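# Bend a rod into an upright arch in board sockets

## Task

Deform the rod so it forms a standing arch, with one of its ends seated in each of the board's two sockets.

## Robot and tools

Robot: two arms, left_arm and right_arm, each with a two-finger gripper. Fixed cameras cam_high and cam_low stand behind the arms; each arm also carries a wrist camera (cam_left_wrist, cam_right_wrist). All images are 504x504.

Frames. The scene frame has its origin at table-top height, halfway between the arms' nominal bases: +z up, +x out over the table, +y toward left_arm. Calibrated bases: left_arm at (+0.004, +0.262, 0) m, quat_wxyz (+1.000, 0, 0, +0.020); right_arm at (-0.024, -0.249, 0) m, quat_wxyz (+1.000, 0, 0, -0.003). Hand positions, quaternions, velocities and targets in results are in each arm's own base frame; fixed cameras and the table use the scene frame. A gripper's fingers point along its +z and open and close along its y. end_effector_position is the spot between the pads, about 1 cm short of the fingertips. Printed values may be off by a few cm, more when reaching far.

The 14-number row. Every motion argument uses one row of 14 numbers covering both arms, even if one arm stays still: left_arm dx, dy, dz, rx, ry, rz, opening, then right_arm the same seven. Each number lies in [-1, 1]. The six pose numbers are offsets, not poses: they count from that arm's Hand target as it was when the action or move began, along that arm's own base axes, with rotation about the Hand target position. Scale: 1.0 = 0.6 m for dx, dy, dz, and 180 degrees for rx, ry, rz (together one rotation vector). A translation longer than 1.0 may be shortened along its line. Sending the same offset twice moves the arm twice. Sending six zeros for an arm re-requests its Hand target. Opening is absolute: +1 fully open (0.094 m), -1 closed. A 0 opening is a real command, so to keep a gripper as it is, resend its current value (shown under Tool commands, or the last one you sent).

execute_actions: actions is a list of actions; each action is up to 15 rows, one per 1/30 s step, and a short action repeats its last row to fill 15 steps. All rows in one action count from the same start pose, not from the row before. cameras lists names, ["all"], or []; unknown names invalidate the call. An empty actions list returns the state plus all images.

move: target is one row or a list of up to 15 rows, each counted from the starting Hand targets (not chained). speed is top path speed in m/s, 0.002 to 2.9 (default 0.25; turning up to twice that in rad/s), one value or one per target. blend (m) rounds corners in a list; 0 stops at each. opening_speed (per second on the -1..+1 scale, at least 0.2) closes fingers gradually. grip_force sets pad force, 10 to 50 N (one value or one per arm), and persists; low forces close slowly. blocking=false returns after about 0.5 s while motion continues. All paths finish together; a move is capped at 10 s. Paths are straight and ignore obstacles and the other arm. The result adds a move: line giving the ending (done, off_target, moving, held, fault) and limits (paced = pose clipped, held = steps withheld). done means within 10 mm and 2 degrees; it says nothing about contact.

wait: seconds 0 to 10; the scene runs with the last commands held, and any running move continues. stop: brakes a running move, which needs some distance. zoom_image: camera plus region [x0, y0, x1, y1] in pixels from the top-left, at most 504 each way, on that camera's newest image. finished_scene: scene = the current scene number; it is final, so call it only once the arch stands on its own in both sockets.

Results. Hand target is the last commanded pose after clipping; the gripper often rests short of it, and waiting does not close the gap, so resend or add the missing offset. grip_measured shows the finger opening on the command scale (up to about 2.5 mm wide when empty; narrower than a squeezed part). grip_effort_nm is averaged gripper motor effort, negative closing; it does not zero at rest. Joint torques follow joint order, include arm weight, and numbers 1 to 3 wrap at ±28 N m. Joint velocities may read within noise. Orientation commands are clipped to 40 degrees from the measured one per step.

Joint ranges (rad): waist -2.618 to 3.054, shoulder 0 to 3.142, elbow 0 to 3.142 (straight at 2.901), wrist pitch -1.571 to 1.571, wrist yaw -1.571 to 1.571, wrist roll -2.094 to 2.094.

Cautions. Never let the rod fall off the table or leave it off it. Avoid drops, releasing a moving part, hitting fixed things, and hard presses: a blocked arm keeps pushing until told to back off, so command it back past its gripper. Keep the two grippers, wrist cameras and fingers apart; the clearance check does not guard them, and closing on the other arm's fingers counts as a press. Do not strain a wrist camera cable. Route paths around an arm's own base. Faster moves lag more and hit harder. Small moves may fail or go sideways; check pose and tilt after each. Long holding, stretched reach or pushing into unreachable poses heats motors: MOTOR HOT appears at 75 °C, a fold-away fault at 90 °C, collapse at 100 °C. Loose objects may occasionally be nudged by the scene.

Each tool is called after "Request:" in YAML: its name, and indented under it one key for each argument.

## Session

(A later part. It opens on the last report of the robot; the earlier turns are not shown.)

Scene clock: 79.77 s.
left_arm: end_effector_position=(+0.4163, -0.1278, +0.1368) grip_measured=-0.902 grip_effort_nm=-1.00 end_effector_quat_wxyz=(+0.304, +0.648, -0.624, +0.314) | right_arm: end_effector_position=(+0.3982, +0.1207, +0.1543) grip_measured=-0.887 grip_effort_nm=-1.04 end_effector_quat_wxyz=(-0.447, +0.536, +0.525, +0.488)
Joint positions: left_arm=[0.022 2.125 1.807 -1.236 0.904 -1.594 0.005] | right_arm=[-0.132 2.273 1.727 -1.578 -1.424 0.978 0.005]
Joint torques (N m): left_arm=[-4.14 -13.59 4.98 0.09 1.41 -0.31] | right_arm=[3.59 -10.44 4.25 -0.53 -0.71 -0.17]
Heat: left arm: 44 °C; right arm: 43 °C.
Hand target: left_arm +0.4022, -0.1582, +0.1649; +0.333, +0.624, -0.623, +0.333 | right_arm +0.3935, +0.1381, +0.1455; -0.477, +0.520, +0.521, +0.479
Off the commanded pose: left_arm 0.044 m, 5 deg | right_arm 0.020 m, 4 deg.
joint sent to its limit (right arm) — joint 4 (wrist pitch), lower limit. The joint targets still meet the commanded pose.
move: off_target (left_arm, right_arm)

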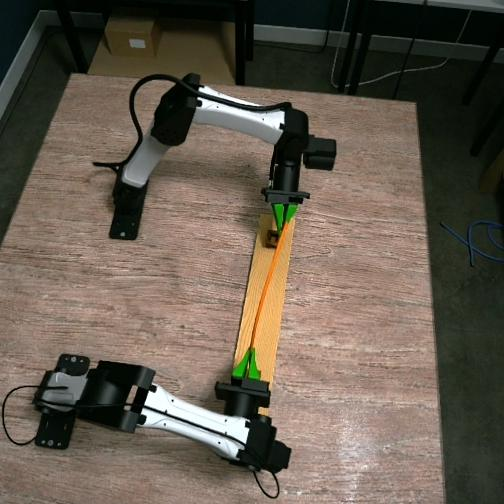

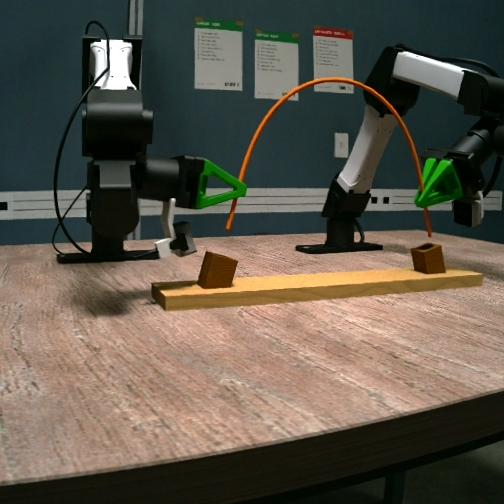

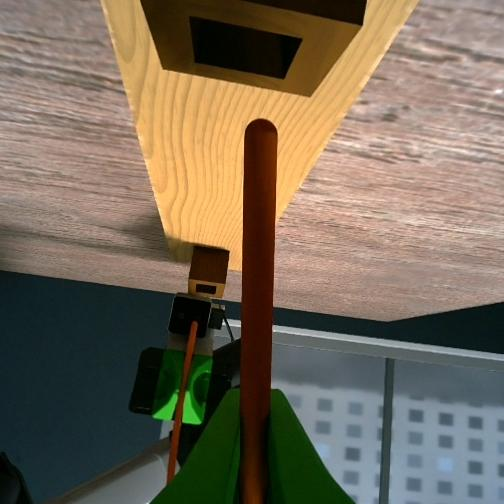

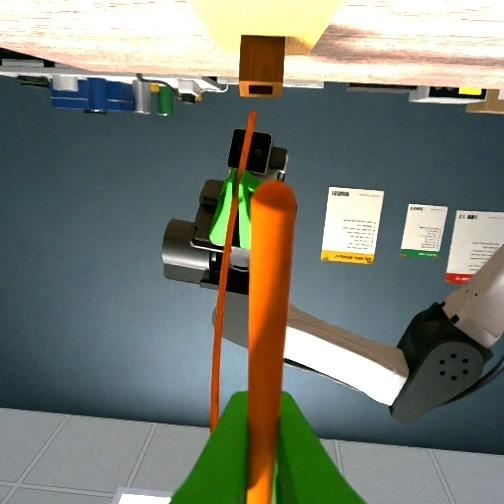

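Request:
move:
  target: [-0.008,-0.022,0.004,0,0,0,-1,0,-0.006,-0.05,0.0,0,0,-1]
  speed: 0.08
  cameras: ["all"]

Request:
zoom_image:
  camera: "cam_low"
  region: [120, 190, 290, 310]

Request:
zoom_image:
  camera: "cam_low"
  region: [334, 190, 504, 310]

Scene clock: 83.27 s.
left_arm: end_effector_position=(+0.4127, -0.1411, +0.1412) grip_measured=-0.902 grip_effort_nm=-1.01 end_effector_quat_wxyz=(+0.303, +0.649, -0.622, +0.316) | right_arm: end_effector_position=(+0.3980, +0.1208, +0.1238) grip_measured=-0.887 grip_effort_nm=-1.04 end_effector_quat_wxyz=(-0.453, +0.533, +0.523, +0.487)
Joint positions: left_arm=[-0.01 2.088 1.767 -1.182 0.904 -1.655 0.005] | right_arm=[-0.132 2.353 1.712 -1.579 -1.428 0.891 0.005]
Joint torques (N m): left_arm=[-4.25 -13.16 5.01 0.19 1.37 -0.31] | right_arm=[2.91 -11.04 4.41 -0.64 -0.59 -0.18]
Heat: left arm: 44 °C; right arm: 43 °C.
Hand target: left_arm +0.3974, -0.1714, +0.1674; +0.333, +0.624, -0.623, +0.333 | right_arm +0.3934, +0.1345, +0.1155; -0.477, +0.520, +0.521, +0.479
Off the commanded pose: left_arm 0.043 m, 5 deg | right_arm 0.017 m, 3 deg.
joint sent to its limit (right arm) — joint 4 (wrist pitch), lower limit. The joint targets still meet the commanded pose.
move: off_target (left_arm, right_arm)

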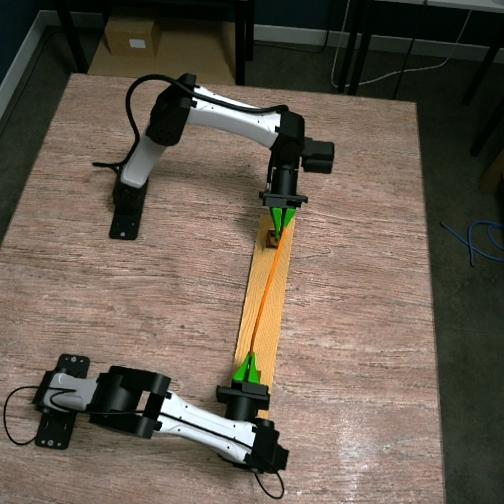

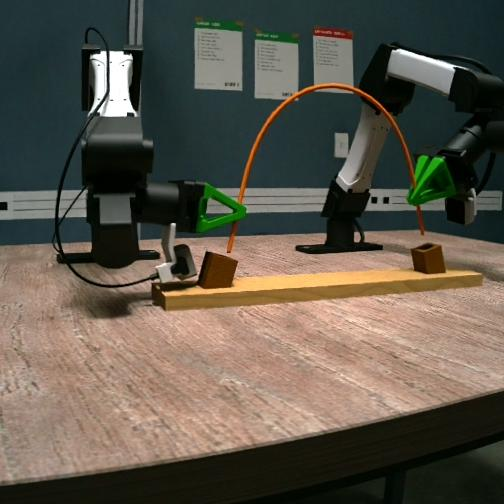

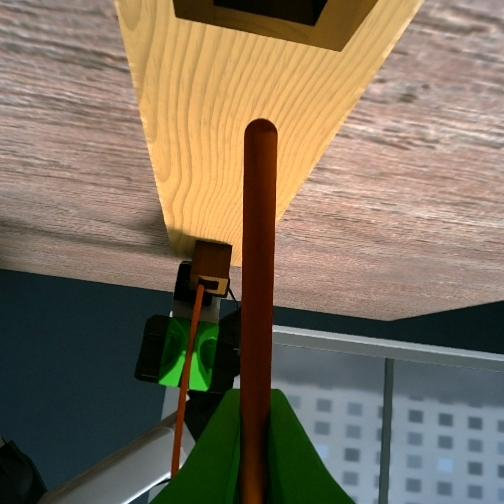

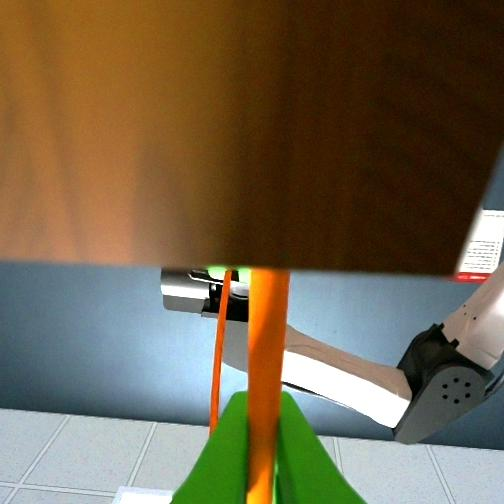

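Scaled by 2.965 from the camera's 504x504 image, which has a finer 720x720 frame.

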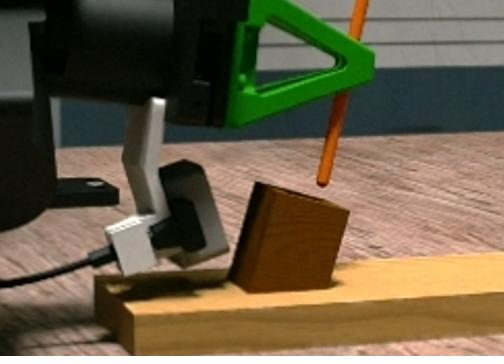

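Scaled by 2.965 from the camera's 504x504 image, which has a finer 720x720 frame.

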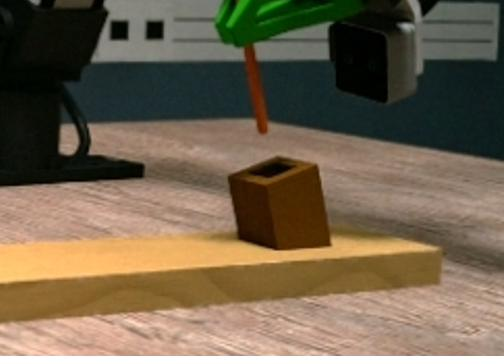

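Request:
move:
  target: [0.004,0,0,0,0,0,-1,0,0.03,0.0,-0.08,0,0,-1]
  speed: 0.08
  cameras: ["all"]

Request:
zoom_image:
  camera: "cam_low"
  region: [120, 190, 290, 310]

Request:
zoom_image:
  camera: "cam_low"
  region: [334, 190, 504, 310]

Scene clock: 92.30 s.
left_arm: end_effector_position=(+0.4128, -0.1411, +0.1412) grip_measured=-0.902 grip_effort_nm=-1.01 end_effector_quat_wxyz=(+0.304, +0.651, -0.620, +0.315) | right_arm: end_effector_position=(+0.3982, +0.1317, +0.0926) grip_measured=-0.887 grip_effort_nm=-1.04 end_effector_quat_wxyz=(-0.408, +0.604, +0.562, +0.392)
Joint positions: left_arm=[-0.01 2.088 1.767 -1.182 0.904 -1.662 0.005] | right_arm=[-0.077 2.203 1.563 -1.088 -1.197 1.458 0.005]
Joint torques (N m): left_arm=[-4.23 -12.56 6.01 0.2 1.38 -0.27] | right_arm=[3.86 -18.4 4.9 0.27 -0.82 0.14]
Heat: left arm: 47 °C; right arm: 45 °C.
Hand target: left_arm +0.3998, -0.1714, +0.1674; +0.333, +0.624, -0.624, +0.333 | right_arm +0.3935, +0.1524, +0.1154; -0.408, +0.576, +0.577, +0.410
Off the commanded pose: left_arm 0.042 m, 5 deg | right_arm 0.031 m, 4 deg.
move: off_target (left_arm, right_arm)

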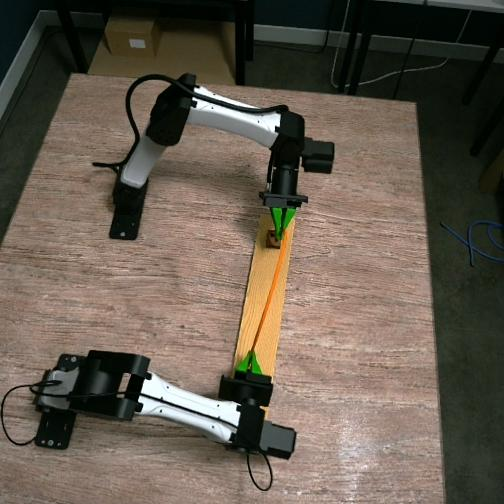

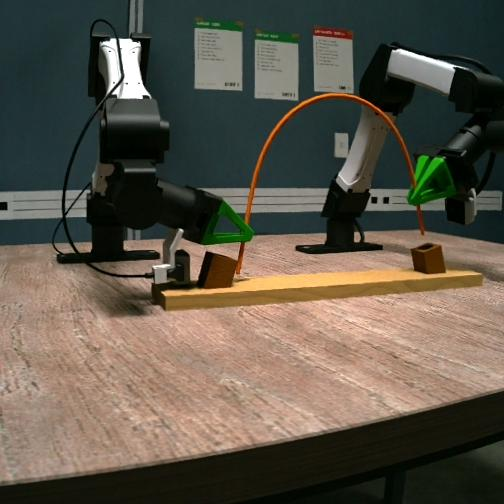

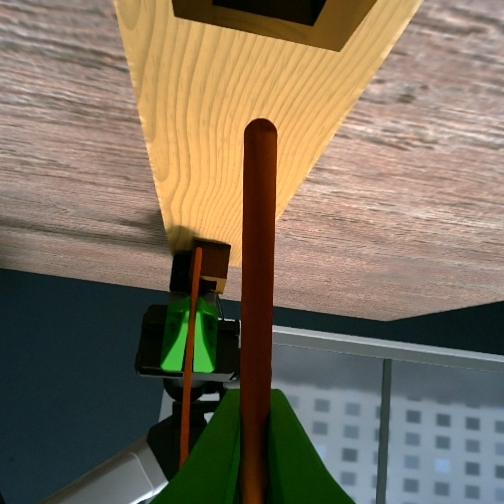

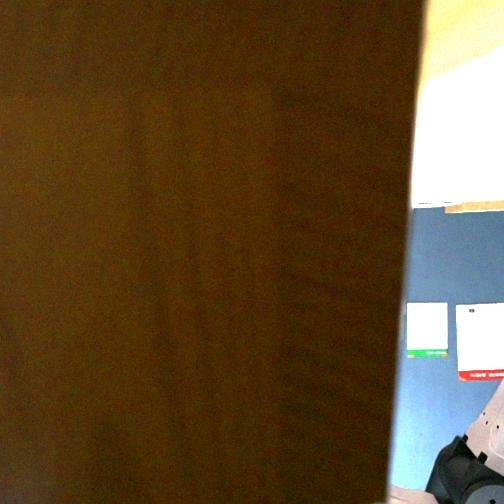

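Scaled by 2.965 from the camera's 504x504 image, which has a finer 720x720 frame.

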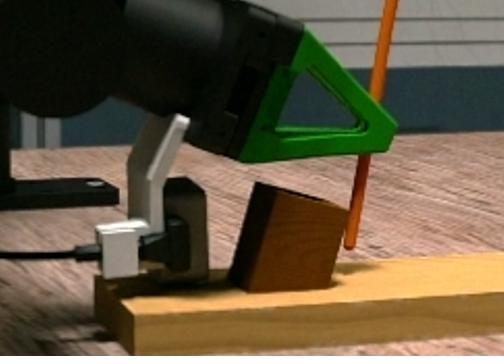

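Scaled by 2.965 from the camera's 504x504 image, which has a finer 720x720 frame.

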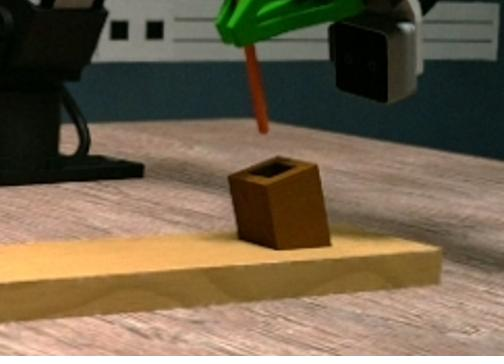

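Request:
move:
  target: [0.0,0,0,0,0,0,-1,0,0.0,0.06,0.0,0,0,-1]
  speed: 0.08
  cameras: ["all"]

Request:
zoom_image:
  camera: "cam_low"
  region: [120, 190, 290, 310]

Scene clock: 95.13 s.
left_arm: end_effector_position=(+0.4130, -0.1411, +0.1412) grip_measured=-0.902 grip_effort_nm=-1.01 end_effector_quat_wxyz=(+0.304, +0.651, -0.620, +0.315) | right_arm: end_effector_position=(+0.3933, +0.1317, +0.1204) grip_measured=-0.887 grip_effort_nm=-1.04 end_effector_quat_wxyz=(-0.408, +0.608, +0.560, +0.387)
Joint positions: left_arm=[-0.01 2.088 1.767 -1.18 0.904 -1.663 0.005] | right_arm=[-0.077 2.147 1.595 -1.177 -1.19 1.467 0.005]
Joint torques (N m): left_arm=[-4.25 -12.56 6 0.2 1.37 -0.23] | right_arm=[3.84 -17.31 9.14 -0.05 -0.9 0.07]
Heat: left arm: 47 °C; right arm: 46 °C.
Hand target: left_arm +0.3998, -0.1714, +0.1674; +0.333, +0.624, -0.623, +0.333 | right_arm +0.3935, +0.1524, +0.1516; -0.408, +0.576, +0.577, +0.410
Off the commanded pose: left_arm 0.042 m, 5 deg | right_arm 0.037 m, 5 deg.
move: off_target (left_arm, right_arm)

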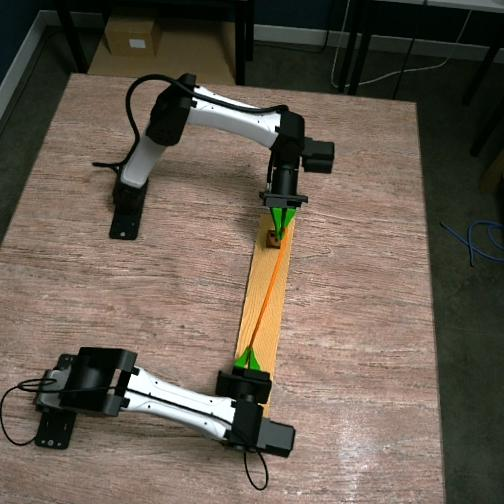

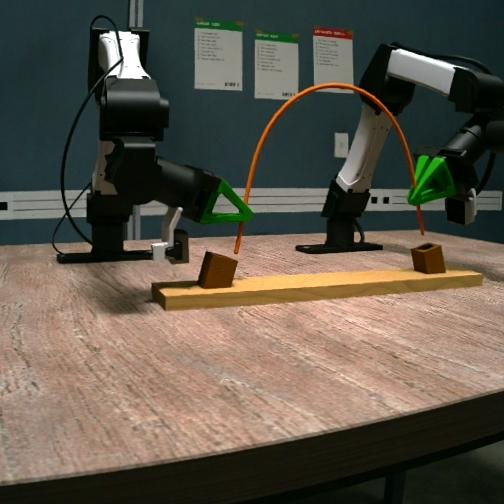

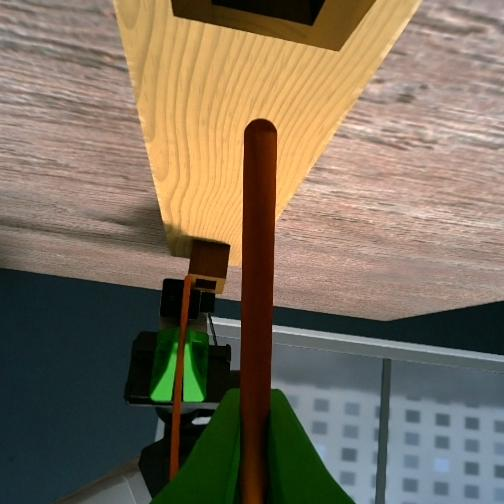

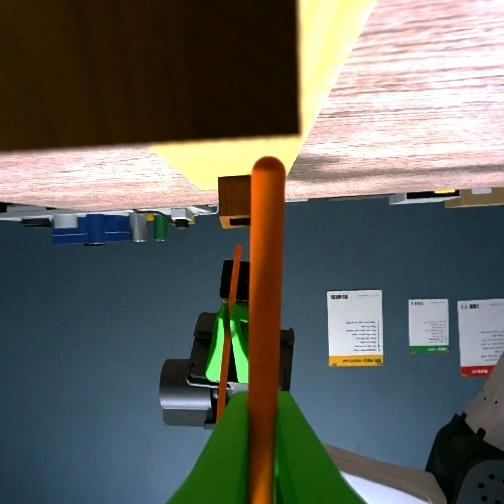

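Scaled by 2.965 from the camera's 504x504 image, which has a finer 720x720 frame.

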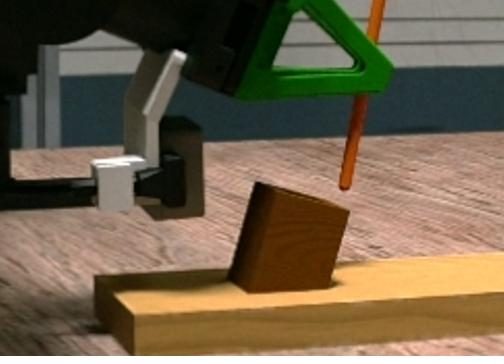

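Request:
move:
  target: [0.0,0,0,0,0,0,-1,0.014,-0.05,0.03,0.0,0,0,-1]
  speed: 0.08
  cameras: ["all"]

Request:
zoom_image:
  camera: "cam_low"
  region: [120, 190, 290, 310]

Scene clock: 98.07 s.
left_arm: end_effector_position=(+0.4125, -0.1429, +0.1416) grip_measured=-0.902 grip_effort_nm=-1.01 end_effector_quat_wxyz=(+0.305, +0.650, -0.621, +0.316) | right_arm: end_effector_position=(+0.3969, +0.1095, +0.1630) grip_measured=-0.887 grip_effort_nm=-1.04 end_effector_quat_wxyz=(-0.390, +0.598, +0.580, +0.393)
Joint positions: left_arm=[-0.014 2.088 1.767 -1.18 0.907 -1.664 0.005] | right_arm=[-0.128 2.155 1.789 -1.46 -1.159 1.305 0.005]
Joint torques (N m): left_arm=[-3.95 -12.62 5.98 0.2 1.35 -0.25] | right_arm=[2.14 -10.14 9.16 -0.21 -1.04 -0.19]
Heat: left arm: 48 °C; right arm: 47 °C.
Hand target: left_arm +0.3999, -0.1713, +0.1674; +0.333, +0.624, -0.623, +0.333 | right_arm +0.4019, +0.1225, +0.1695; -0.408, +0.576, +0.577, +0.410
Off the commanded pose: left_arm 0.041 m, 5 deg | right_arm 0.015 m, 4 deg.
move: off_target (left_arm, right_arm)

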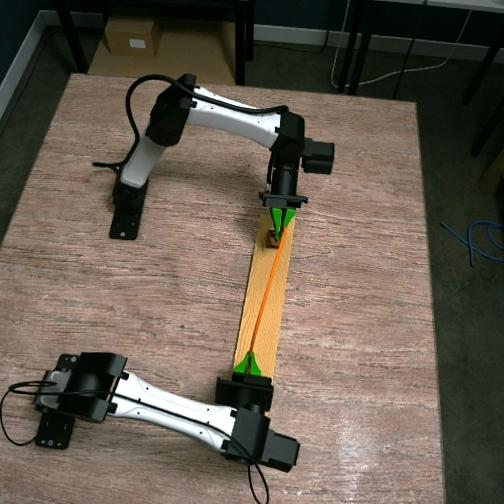

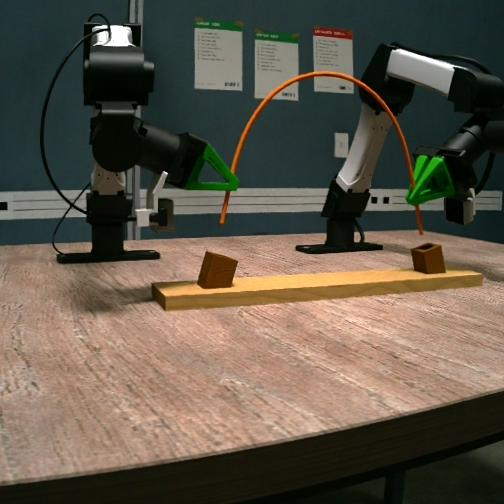

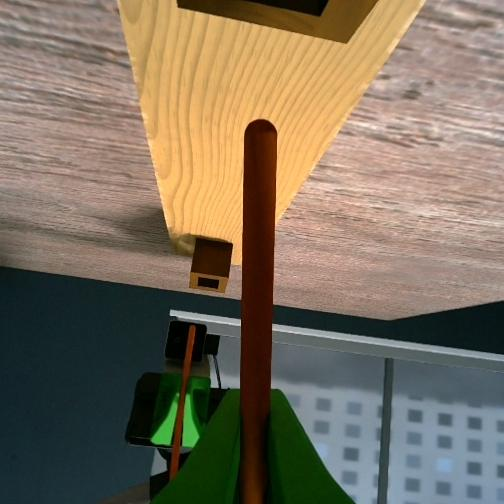

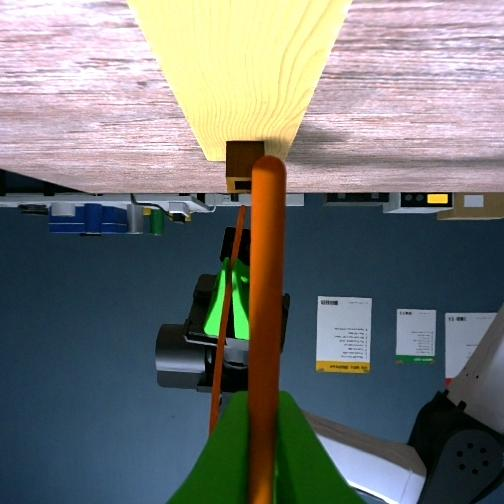

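Scaled by 2.965 from the camera's 504x504 image, which has a finer 720x720 frame.

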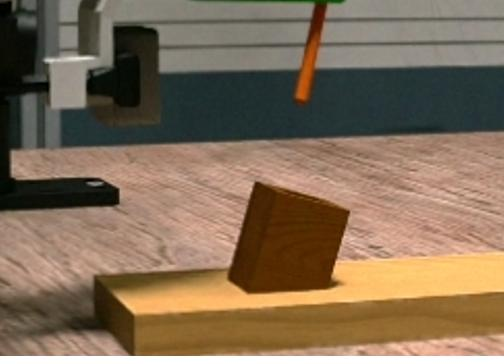

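Request:
move:
  target: [0.0,0,0,0,0,0,-1,0.014,0.02,-0.035,0.0,0,0,-1]
  speed: 0.08
  cameras: ["all"]

Request:
zoom_image:
  camera: "cam_low"
  region: [120, 190, 290, 310]

Scene clock: 100.83 s.
left_arm: end_effector_position=(+0.4125, -0.1429, +0.1416) grip_measured=-0.902 grip_effort_nm=-1.00 end_effector_quat_wxyz=(+0.305, +0.650, -0.621, +0.316) | right_arm: end_effector_position=(+0.4093, +0.1119, +0.1479) grip_measured=-0.887 grip_effort_nm=-1.04 end_effector_quat_wxyz=(-0.381, +0.596, +0.584, +0.398)
Joint positions: left_arm=[-0.014 2.088 1.767 -1.18 0.907 -1.664 0.005] | right_arm=[-0.118 2.188 1.789 -1.372 -1.158 1.342 0.005]
Joint torques (N m): left_arm=[-3.95 -12.56 5.98 0.21 1.35 -0.25] | right_arm=[3.74 -10.81 6.38 0.13 -1.1 0.08]
Heat: left arm: 48 °C; right arm: 48 °C.
Hand target: left_arm +0.3999, -0.1713, +0.1674; +0.333, +0.624, -0.623, +0.333 | right_arm +0.4103, +0.1344, +0.1485; -0.408, +0.576, +0.577, +0.410
Off the commanded pose: left_arm 0.040 m, 5 deg | right_arm 0.023 m, 4 deg.
move: off_target (left_arm, right_arm)

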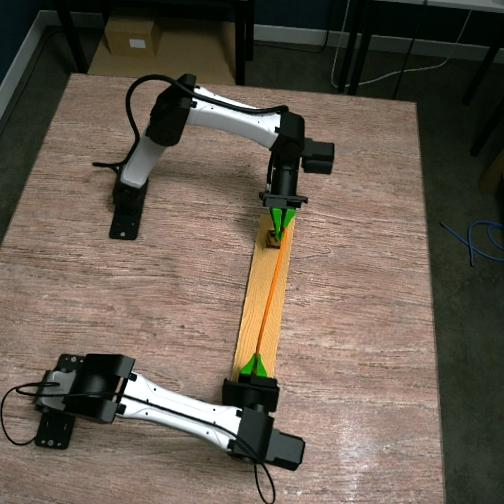

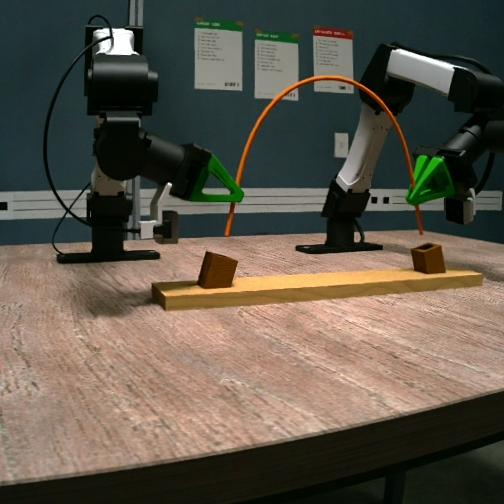

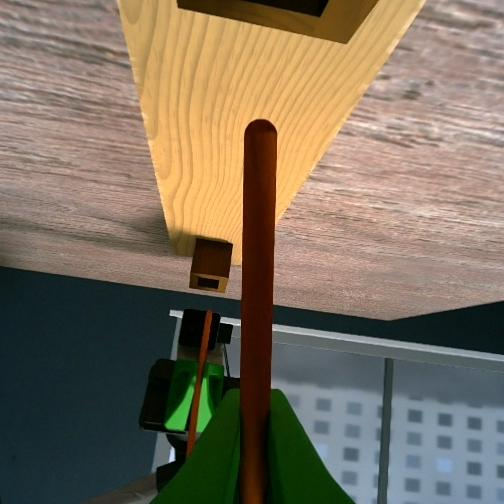

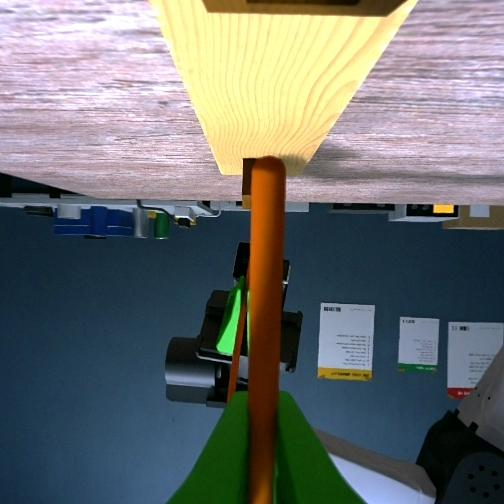

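Scaled by 2.965 from the camera's 504x504 image, which has a finer 720x720 frame.

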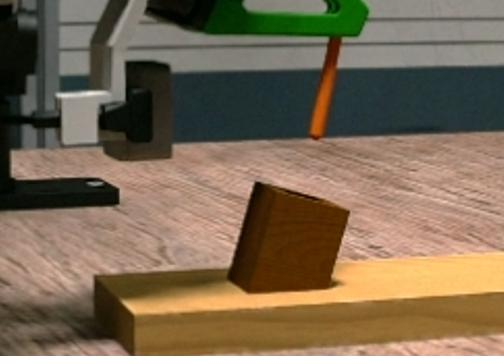

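Request:
move:
  target: [0.0,0,0,0,0,0,-1,-0.012,0.0,-0.022,0.0,0,0,-1]
  speed: 0.08
  cameras: ["cam_low","cam_right_wrist"]

Request:
zoom_image:
  camera: "cam_low"
  region: [120, 190, 290, 310]

Scene clock: 103.90 s.
left_arm: end_effector_position=(+0.4125, -0.1429, +0.1416) grip_measured=-0.902 grip_effort_nm=-1.00 end_effector_quat_wxyz=(+0.305, +0.650, -0.621, +0.316) | right_arm: end_effector_position=(+0.4056, +0.1124, +0.1325) grip_measured=-0.887 grip_effort_nm=-1.04 end_effector_quat_wxyz=(-0.383, +0.597, +0.583, +0.396)
Joint positions: left_arm=[-0.014 2.088 1.767 -1.18 0.907 -1.664 0.005] | right_arm=[-0.118 2.188 1.726 -1.314 -1.159 1.342 0.005]
Joint torques (N m): left_arm=[-3.95 -12.57 6 0.21 1.35 -0.25] | right_arm=[3.63 -12.14 5 0.19 -1.1 0.02]
Heat: left arm: 49 °C; right arm: 48 °C.
Hand target: left_arm +0.3999, -0.1713, +0.1674; +0.333, +0.624, -0.623, +0.333 | right_arm +0.4031, +0.1344, +0.1353; -0.408, +0.576, +0.577, +0.410
Off the commanded pose: left_arm 0.040 m, 5 deg | right_arm 0.022 m, 4 deg.
move: off_target (left_arm, right_arm)
Images, in order (width x height): cam_low 504x504, cam_right_wrist 504x504.

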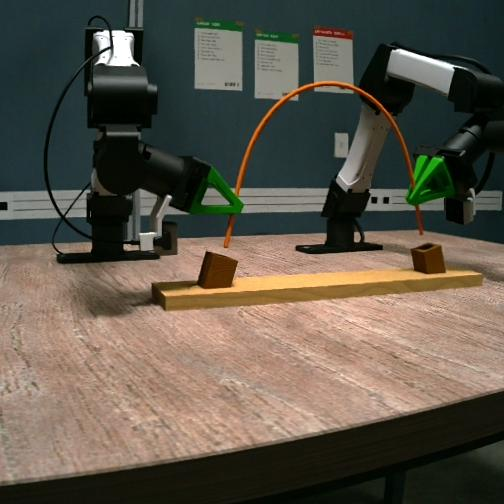

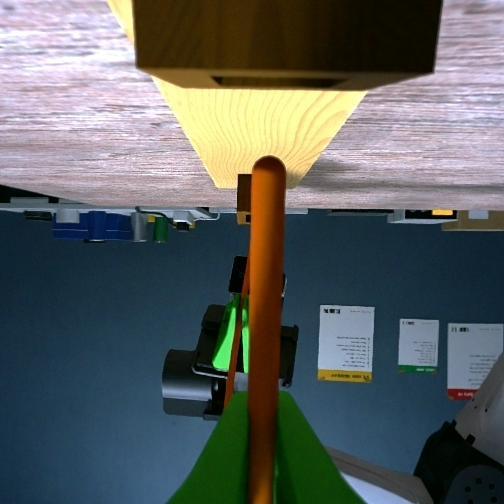

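Scaled by 2.965 from the camera's 504x504 image, which has a finer 720x720 frame.

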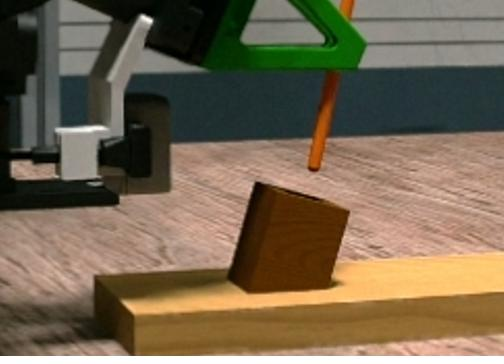

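Request:
move:
  target: [0.0,0,0,0,0,0,-1,0,-0.008,-0.05,0.0,0,0,-1]
  speed: 0.08
  cameras: ["cam_low","cam_right_wrist"]

Request:
zoom_image:
  camera: "cam_low"
  region: [120, 190, 290, 310]

Scene clock: 105.97 s.
left_arm: end_effector_position=(+0.4125, -0.1429, +0.1416) grip_measured=-0.902 grip_effort_nm=-1.00 end_effector_quat_wxyz=(+0.305, +0.650, -0.621, +0.316) | right_arm: end_effector_position=(+0.4037, +0.1127, +0.1087) grip_measured=-0.887 grip_effort_nm=-1.04 end_effector_quat_wxyz=(-0.387, +0.597, +0.581, +0.394)
Joint positions: left_arm=[-0.014 2.088 1.767 -1.18 0.907 -1.664 0.005] | right_arm=[-0.118 2.216 1.67 -1.248 -1.16 1.333 0.005]
Joint torques (N m): left_arm=[-3.9 -12.55 5.98 0.21 1.36 -0.26] | right_arm=[2.71 -10.63 4.92 0.19 -1.06 -0.14]
Heat: left arm: 49 °C; right arm: 49 °C.
Hand target: left_arm +0.3999, -0.1713, +0.1674; +0.333, +0.624, -0.623, +0.333 | right_arm +0.4031, +0.1296, +0.1052; -0.408, +0.576, +0.577, +0.410
Off the commanded pose: left_arm 0.040 m, 5 deg | right_arm 0.017 m, 4 deg.
move: off_target (left_arm, right_arm)
Images, in order (width x height): cam_low 504x504, cam_right_wrist 504x504.

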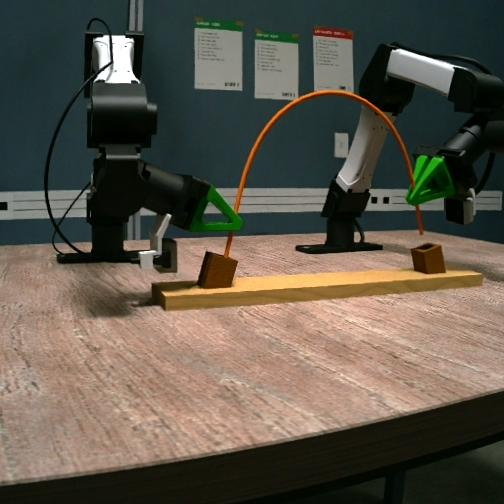

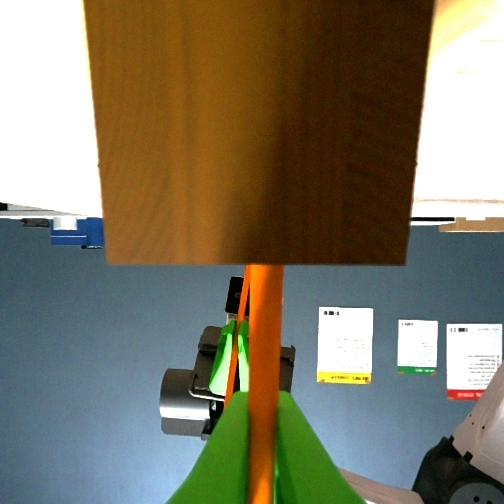

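Scaled by 2.965 from the camera's 504x504 image, which has a finer 720x720 frame.

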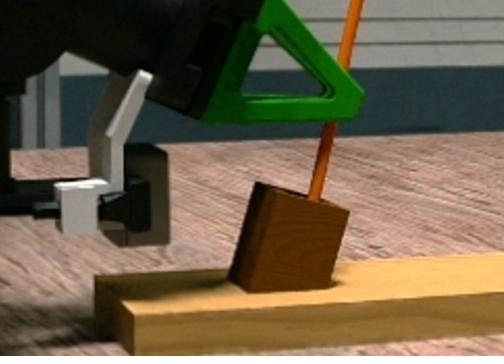

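Request:
move:
  target: [0.0,0,0,0,0,0,-1,0,-0.01,-0.022,0.0,0,0,-1]
  speed: 0.06
  cameras: ["cam_low","cam_right_wrist"]

Request:
zoom_image:
  camera: "cam_low"
  region: [120, 190, 290, 310]

Scene clock: 108.33 s.
left_arm: end_effector_position=(+0.4125, -0.1429, +0.1416) grip_measured=-0.902 grip_effort_nm=-1.01 end_effector_quat_wxyz=(+0.305, +0.650, -0.621, +0.316) | right_arm: end_effector_position=(+0.4058, +0.1092, +0.0985) grip_measured=-0.887 grip_effort_nm=-1.04 end_effector_quat_wxyz=(-0.384, +0.593, +0.586, +0.398)
Joint positions: left_arm=[-0.014 2.088 1.767 -1.18 0.907 -1.664 0.005] | right_arm=[-0.127 2.242 1.67 -1.238 -1.16 1.299 0.005]
Joint torques (N m): left_arm=[-3.92 -12.56 5.97 0.2 1.35 -0.24] | right_arm=[2.22 -10.37 4.31 0.1 -1.02 -0.12]
Heat: left arm: 49 °C; right arm: 49 °C.
Hand target: left_arm +0.3999, -0.1713, +0.1674; +0.333, +0.624, -0.623, +0.333 | right_arm +0.4031, +0.1236, +0.0920; -0.408, +0.576, +0.577, +0.410
Off the commanded pose: left_arm 0.040 m, 5 deg | right_arm 0.016 m, 4 deg.
move: off_target (left_arm, right_arm)
Images, in order (width x height): cam_low 504x504, cam_right_wrist 504x504.

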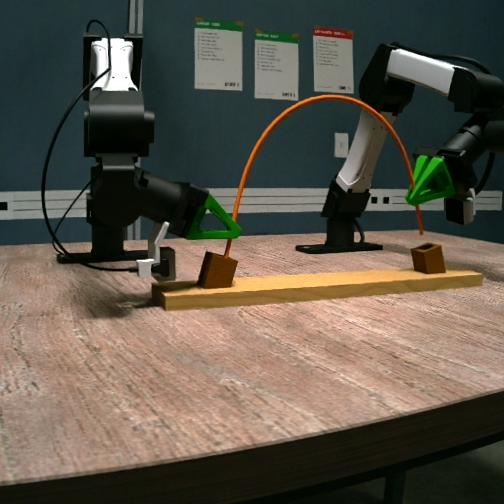

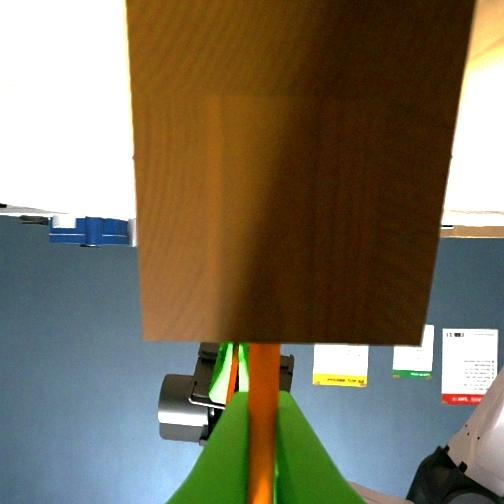

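Scaled by 2.965 from the camera's 504x504 image, which has a finer 720x720 frame.

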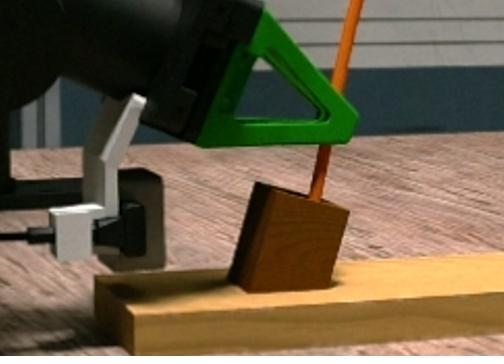

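Request:
move:
  target: [0.003,0.0,-0.022,0,0,0,-1,-0.002,-0.005,-0.01,0.0,0,0,-1]
  speed: 0.06
  cameras: ["cam_low","cam_left_wrist","cam_right_wrist"]

Request:
zoom_image:
  camera: "cam_low"
  region: [334, 190, 504, 310]

Request:
zoom_image:
  camera: "cam_low"
  region: [120, 190, 290, 310]

Scene clock: 111.30 s.
left_arm: end_effector_position=(+0.4148, -0.1429, +0.1358) grip_measured=-0.902 grip_effort_nm=-1.00 end_effector_quat_wxyz=(+0.300, +0.647, -0.623, +0.321) | right_arm: end_effector_position=(+0.4042, +0.1071, +0.0921) grip_measured=-0.887 grip_effort_nm=-1.04 end_effector_quat_wxyz=(-0.385, +0.591, +0.586, +0.398)
Joint positions: left_arm=[-0.014 2.088 1.743 -1.141 0.907 -1.664 0.005] | right_arm=[-0.132 2.254 1.66 -1.235 -1.16 1.278 0.005]
Joint torques (N m): left_arm=[-3.95 -11.6 5.11 0.26 1.35 -0.25] | right_arm=[2.09 -10.37 4.53 0.03 -1 -0.15]
Heat: left arm: 50 °C; right arm: 48 °C.
Hand target: left_arm +0.4016, -0.1713, +0.1542; +0.333, +0.624, -0.623, +0.333 | right_arm +0.4018, +0.1207, +0.0860; -0.409, +0.576, +0.577, +0.410
Off the commanded pose: left_arm 0.036 m, 5 deg | right_arm 0.015 m, 4 deg.
move: off_target (left_arm, right_arm)
Images, in order (width x height): cam_low 504x504, cam_left_wrist 504x504, cam_right_wrist 504x504.

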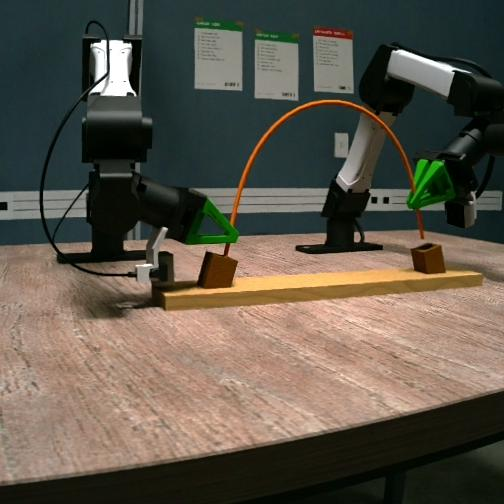

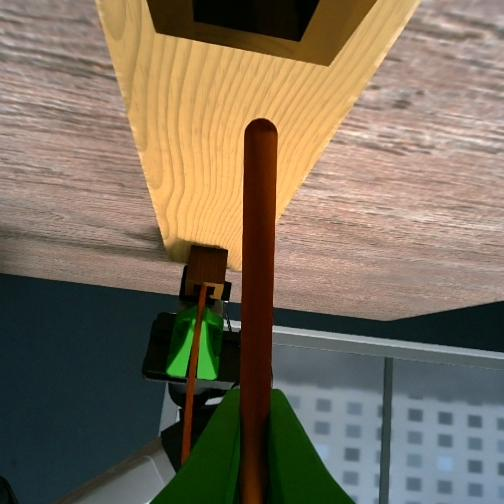

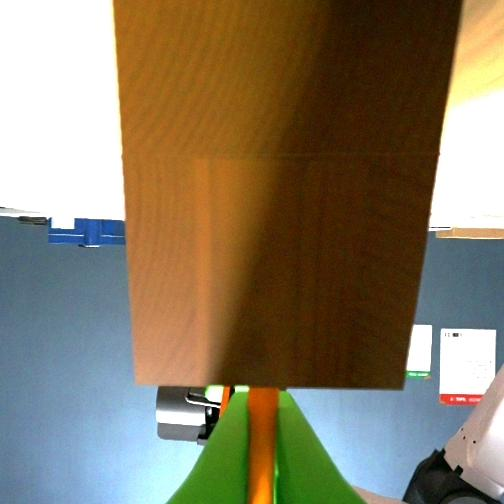

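Scaled by 2.965 from the camera's 504x504 image, which has a finer 720x720 frame.

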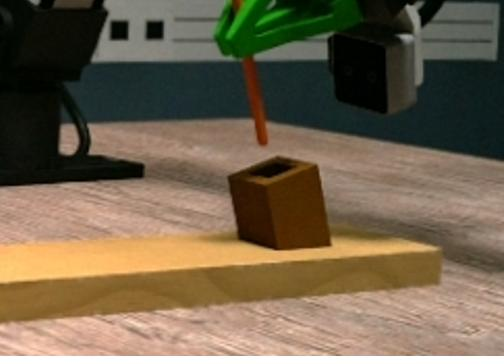

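Scaled by 2.965 from the camera's 504x504 image, which has a finer 720x720 frame.

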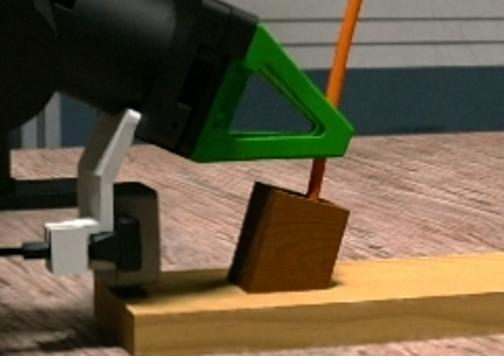

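Request:
move:
  target: [-0.003,0.018,-0.035,0,0,0,-1,0,0,0,0.0,0,0,-1]
  speed: 0.06
  cameras: ["cam_low","cam_left_wrist"]

Request:
zoom_image:
  camera: "cam_low"
  region: [334, 190, 504, 310]

Scene clock: 113.70 s.
left_arm: end_effector_position=(+0.4082, -0.1428, +0.1188) grip_measured=-0.902 grip_effort_nm=-1.01 end_effector_quat_wxyz=(+0.304, +0.645, -0.626, +0.316) | right_arm: end_effector_position=(+0.4042, +0.1071, +0.0921) grip_measured=-0.887 grip_effort_nm=-1.04 end_effector_quat_wxyz=(-0.385, +0.591, +0.586, +0.399)
Joint positions: left_arm=[-0.014 2.088 1.676 -1.097 0.907 -1.646 0.005] | right_arm=[-0.132 2.254 1.66 -1.235 -1.16 1.276 0.005]
Joint torques (N m): left_arm=[-1.73 -10.67 5.09 0.24 1.37 0.02] | right_arm=[2.1 -10.35 4.56 0.03 -1 -0.15]
Heat: left arm: 50 °C; right arm: 48 °C.
Hand target: left_arm +0.3998, -0.1605, +0.1332; +0.333, +0.624, -0.623, +0.333 | right_arm +0.4018, +0.1207, +0.0860; -0.408, +0.576, +0.577, +0.410
Off the commanded pose: left_arm 0.024 m, 5 deg | right_arm 0.015 m, 4 deg.
move: off_target (left_arm, right_arm)
Images, in order (width x height): cam_low 504x504, cam_left_wrist 504x504.

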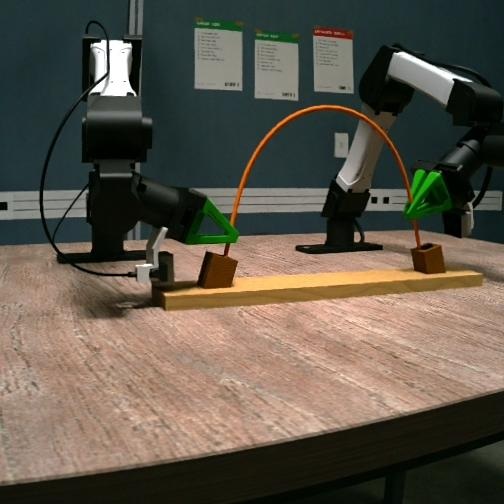

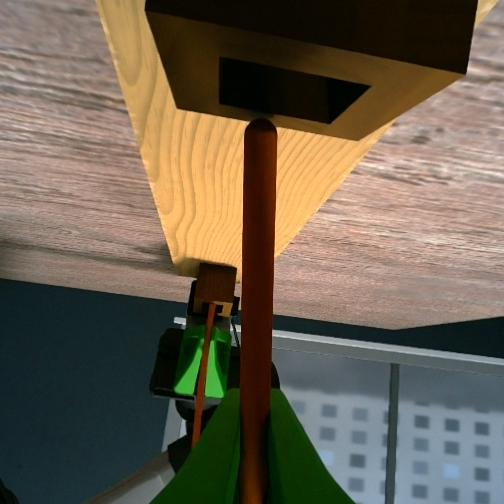

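Scaled by 2.965 from the camera's 504x504 image, which has a finer 720x720 frame.

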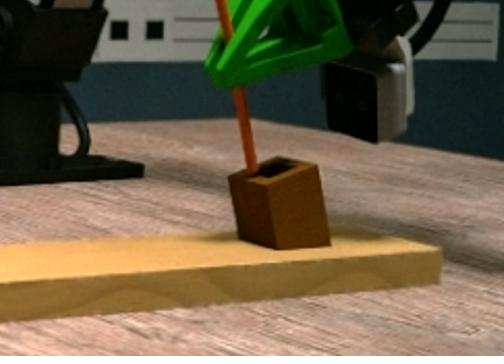

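Request:
move:
  target: [0.005,0.018,0.012,0,0,0,-1,0,0,0,0.0,0,0,-1]
  speed: 0.06
  cameras: ["cam_low","cam_left_wrist"]

Request:
zoom_image:
  camera: "cam_low"
  region: [334, 190, 504, 310]

Scene clock: 116.60 s.
left_arm: end_effector_position=(+0.4083, -0.1336, +0.1237) grip_measured=-0.902 grip_effort_nm=-1.00 end_effector_quat_wxyz=(+0.301, +0.643, -0.628, +0.318) | right_arm: end_effector_position=(+0.4042, +0.1071, +0.0921) grip_measured=-0.887 grip_effort_nm=-1.04 end_effector_quat_wxyz=(-0.385, +0.591, +0.586, +0.399)
Joint positions: left_arm=[0.008 2.088 1.696 -1.139 0.907 -1.605 0.005] | right_arm=[-0.132 2.254 1.66 -1.235 -1.16 1.276 0.005]
Joint torques (N m): left_arm=[-1.33 -9.57 7.65 -0.06 1.37 0.02] | right_arm=[2.09 -10.35 4.56 0.03 -1.01 -0.15]
Heat: left arm: 50 °C; right arm: 48 °C.
Hand target: left_arm +0.4028, -0.1498, +0.1404; +0.333, +0.624, -0.623, +0.333 | right_arm +0.4018, +0.1207, +0.0860; -0.409, +0.576, +0.577, +0.410
Off the commanded pose: left_arm 0.024 m, 5 deg | right_arm 0.015 m, 4 deg.
move: off_target (left_arm, right_arm)
Images, in order (width x height): cam_low 504x504, cam_left_wrist 504x504.

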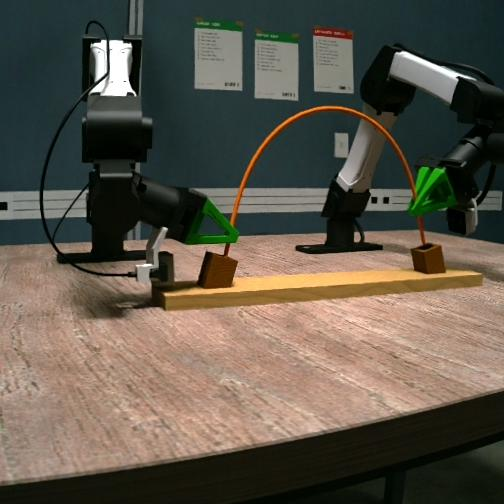

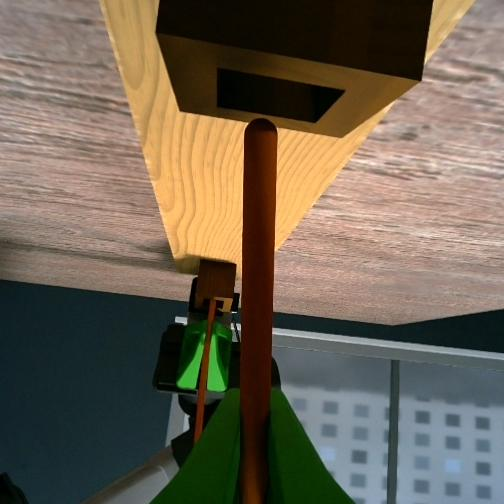

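Scaled by 2.965 from the camera's 504x504 image, which has a finer 720x720 frame.

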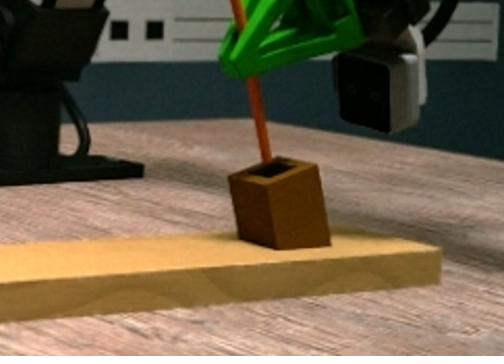

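Request:
move:
  target:
    - [0.006,0.014,0,0,0,0,-1,0,0,0,0.0,0,0,-1]
    - [0.006,0.022,-0.035,0,0,0,-1,0,0,0,0.0,0,0,-1]
  blend: 0.003
  speed: 0.06
  cameras: ["cam_low","cam_left_wrist"]

Request:
zoom_image:
  camera: "cam_low"
  region: [334, 190, 504, 310]

Scene clock: 119.47 s.
left_arm: end_effector_position=(+0.4126, -0.1242, +0.1205) grip_measured=-0.902 grip_effort_nm=-1.01 end_effector_quat_wxyz=(+0.297, +0.634, -0.635, +0.327) | right_arm: end_effector_position=(+0.4042, +0.1071, +0.0921) grip_measured=-0.887 grip_effort_nm=-1.04 end_effector_quat_wxyz=(-0.384, +0.591, +0.587, +0.399)
Joint positions: left_arm=[0.033 2.111 1.714 -1.156 0.915 -1.546 0.005] | right_arm=[-0.132 2.254 1.66 -1.235 -1.16 1.275 0.005]
Joint torques (N m): left_arm=[-0.76 -7.87 4.82 0.17 1.29 0.03] | right_arm=[2.07 -10.35 4.57 0.02 -1 -0.15]
Heat: left arm: 49 °C; right arm: 48 °C.
Hand target: left_arm +0.4063, -0.1367, +0.1193; +0.333, +0.624, -0.623, +0.333 | right_arm +0.4018, +0.1207, +0.0860; -0.409, +0.576, +0.577, +0.410
Off the commanded pose: left_arm 0.014 m, 5 deg | right_arm 0.015 m, 4 deg.
move: off_target (left_arm, right_arm)
Images, in order (width x height): cam_low 504x504, cam_left_wrist 504x504.

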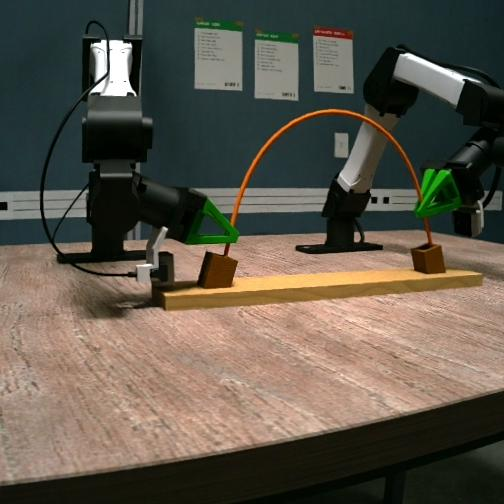

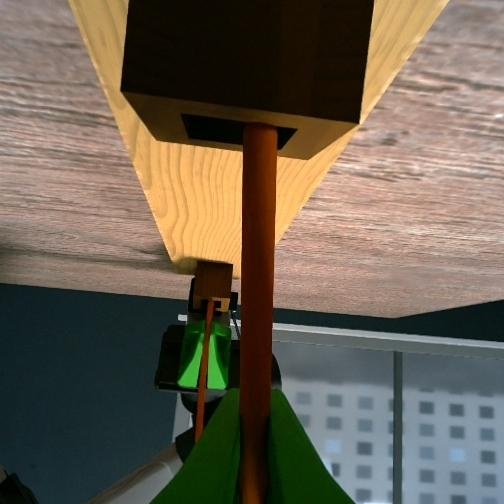

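Scaled by 2.965 from the camera's 504x504 image, which has a finer 720x720 frame.

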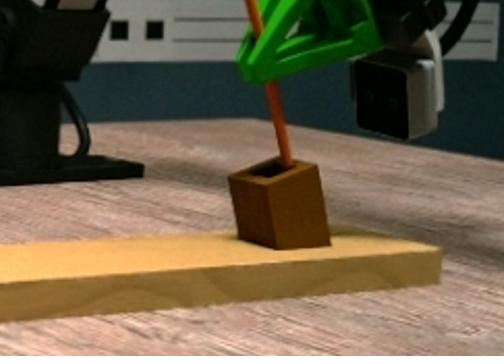

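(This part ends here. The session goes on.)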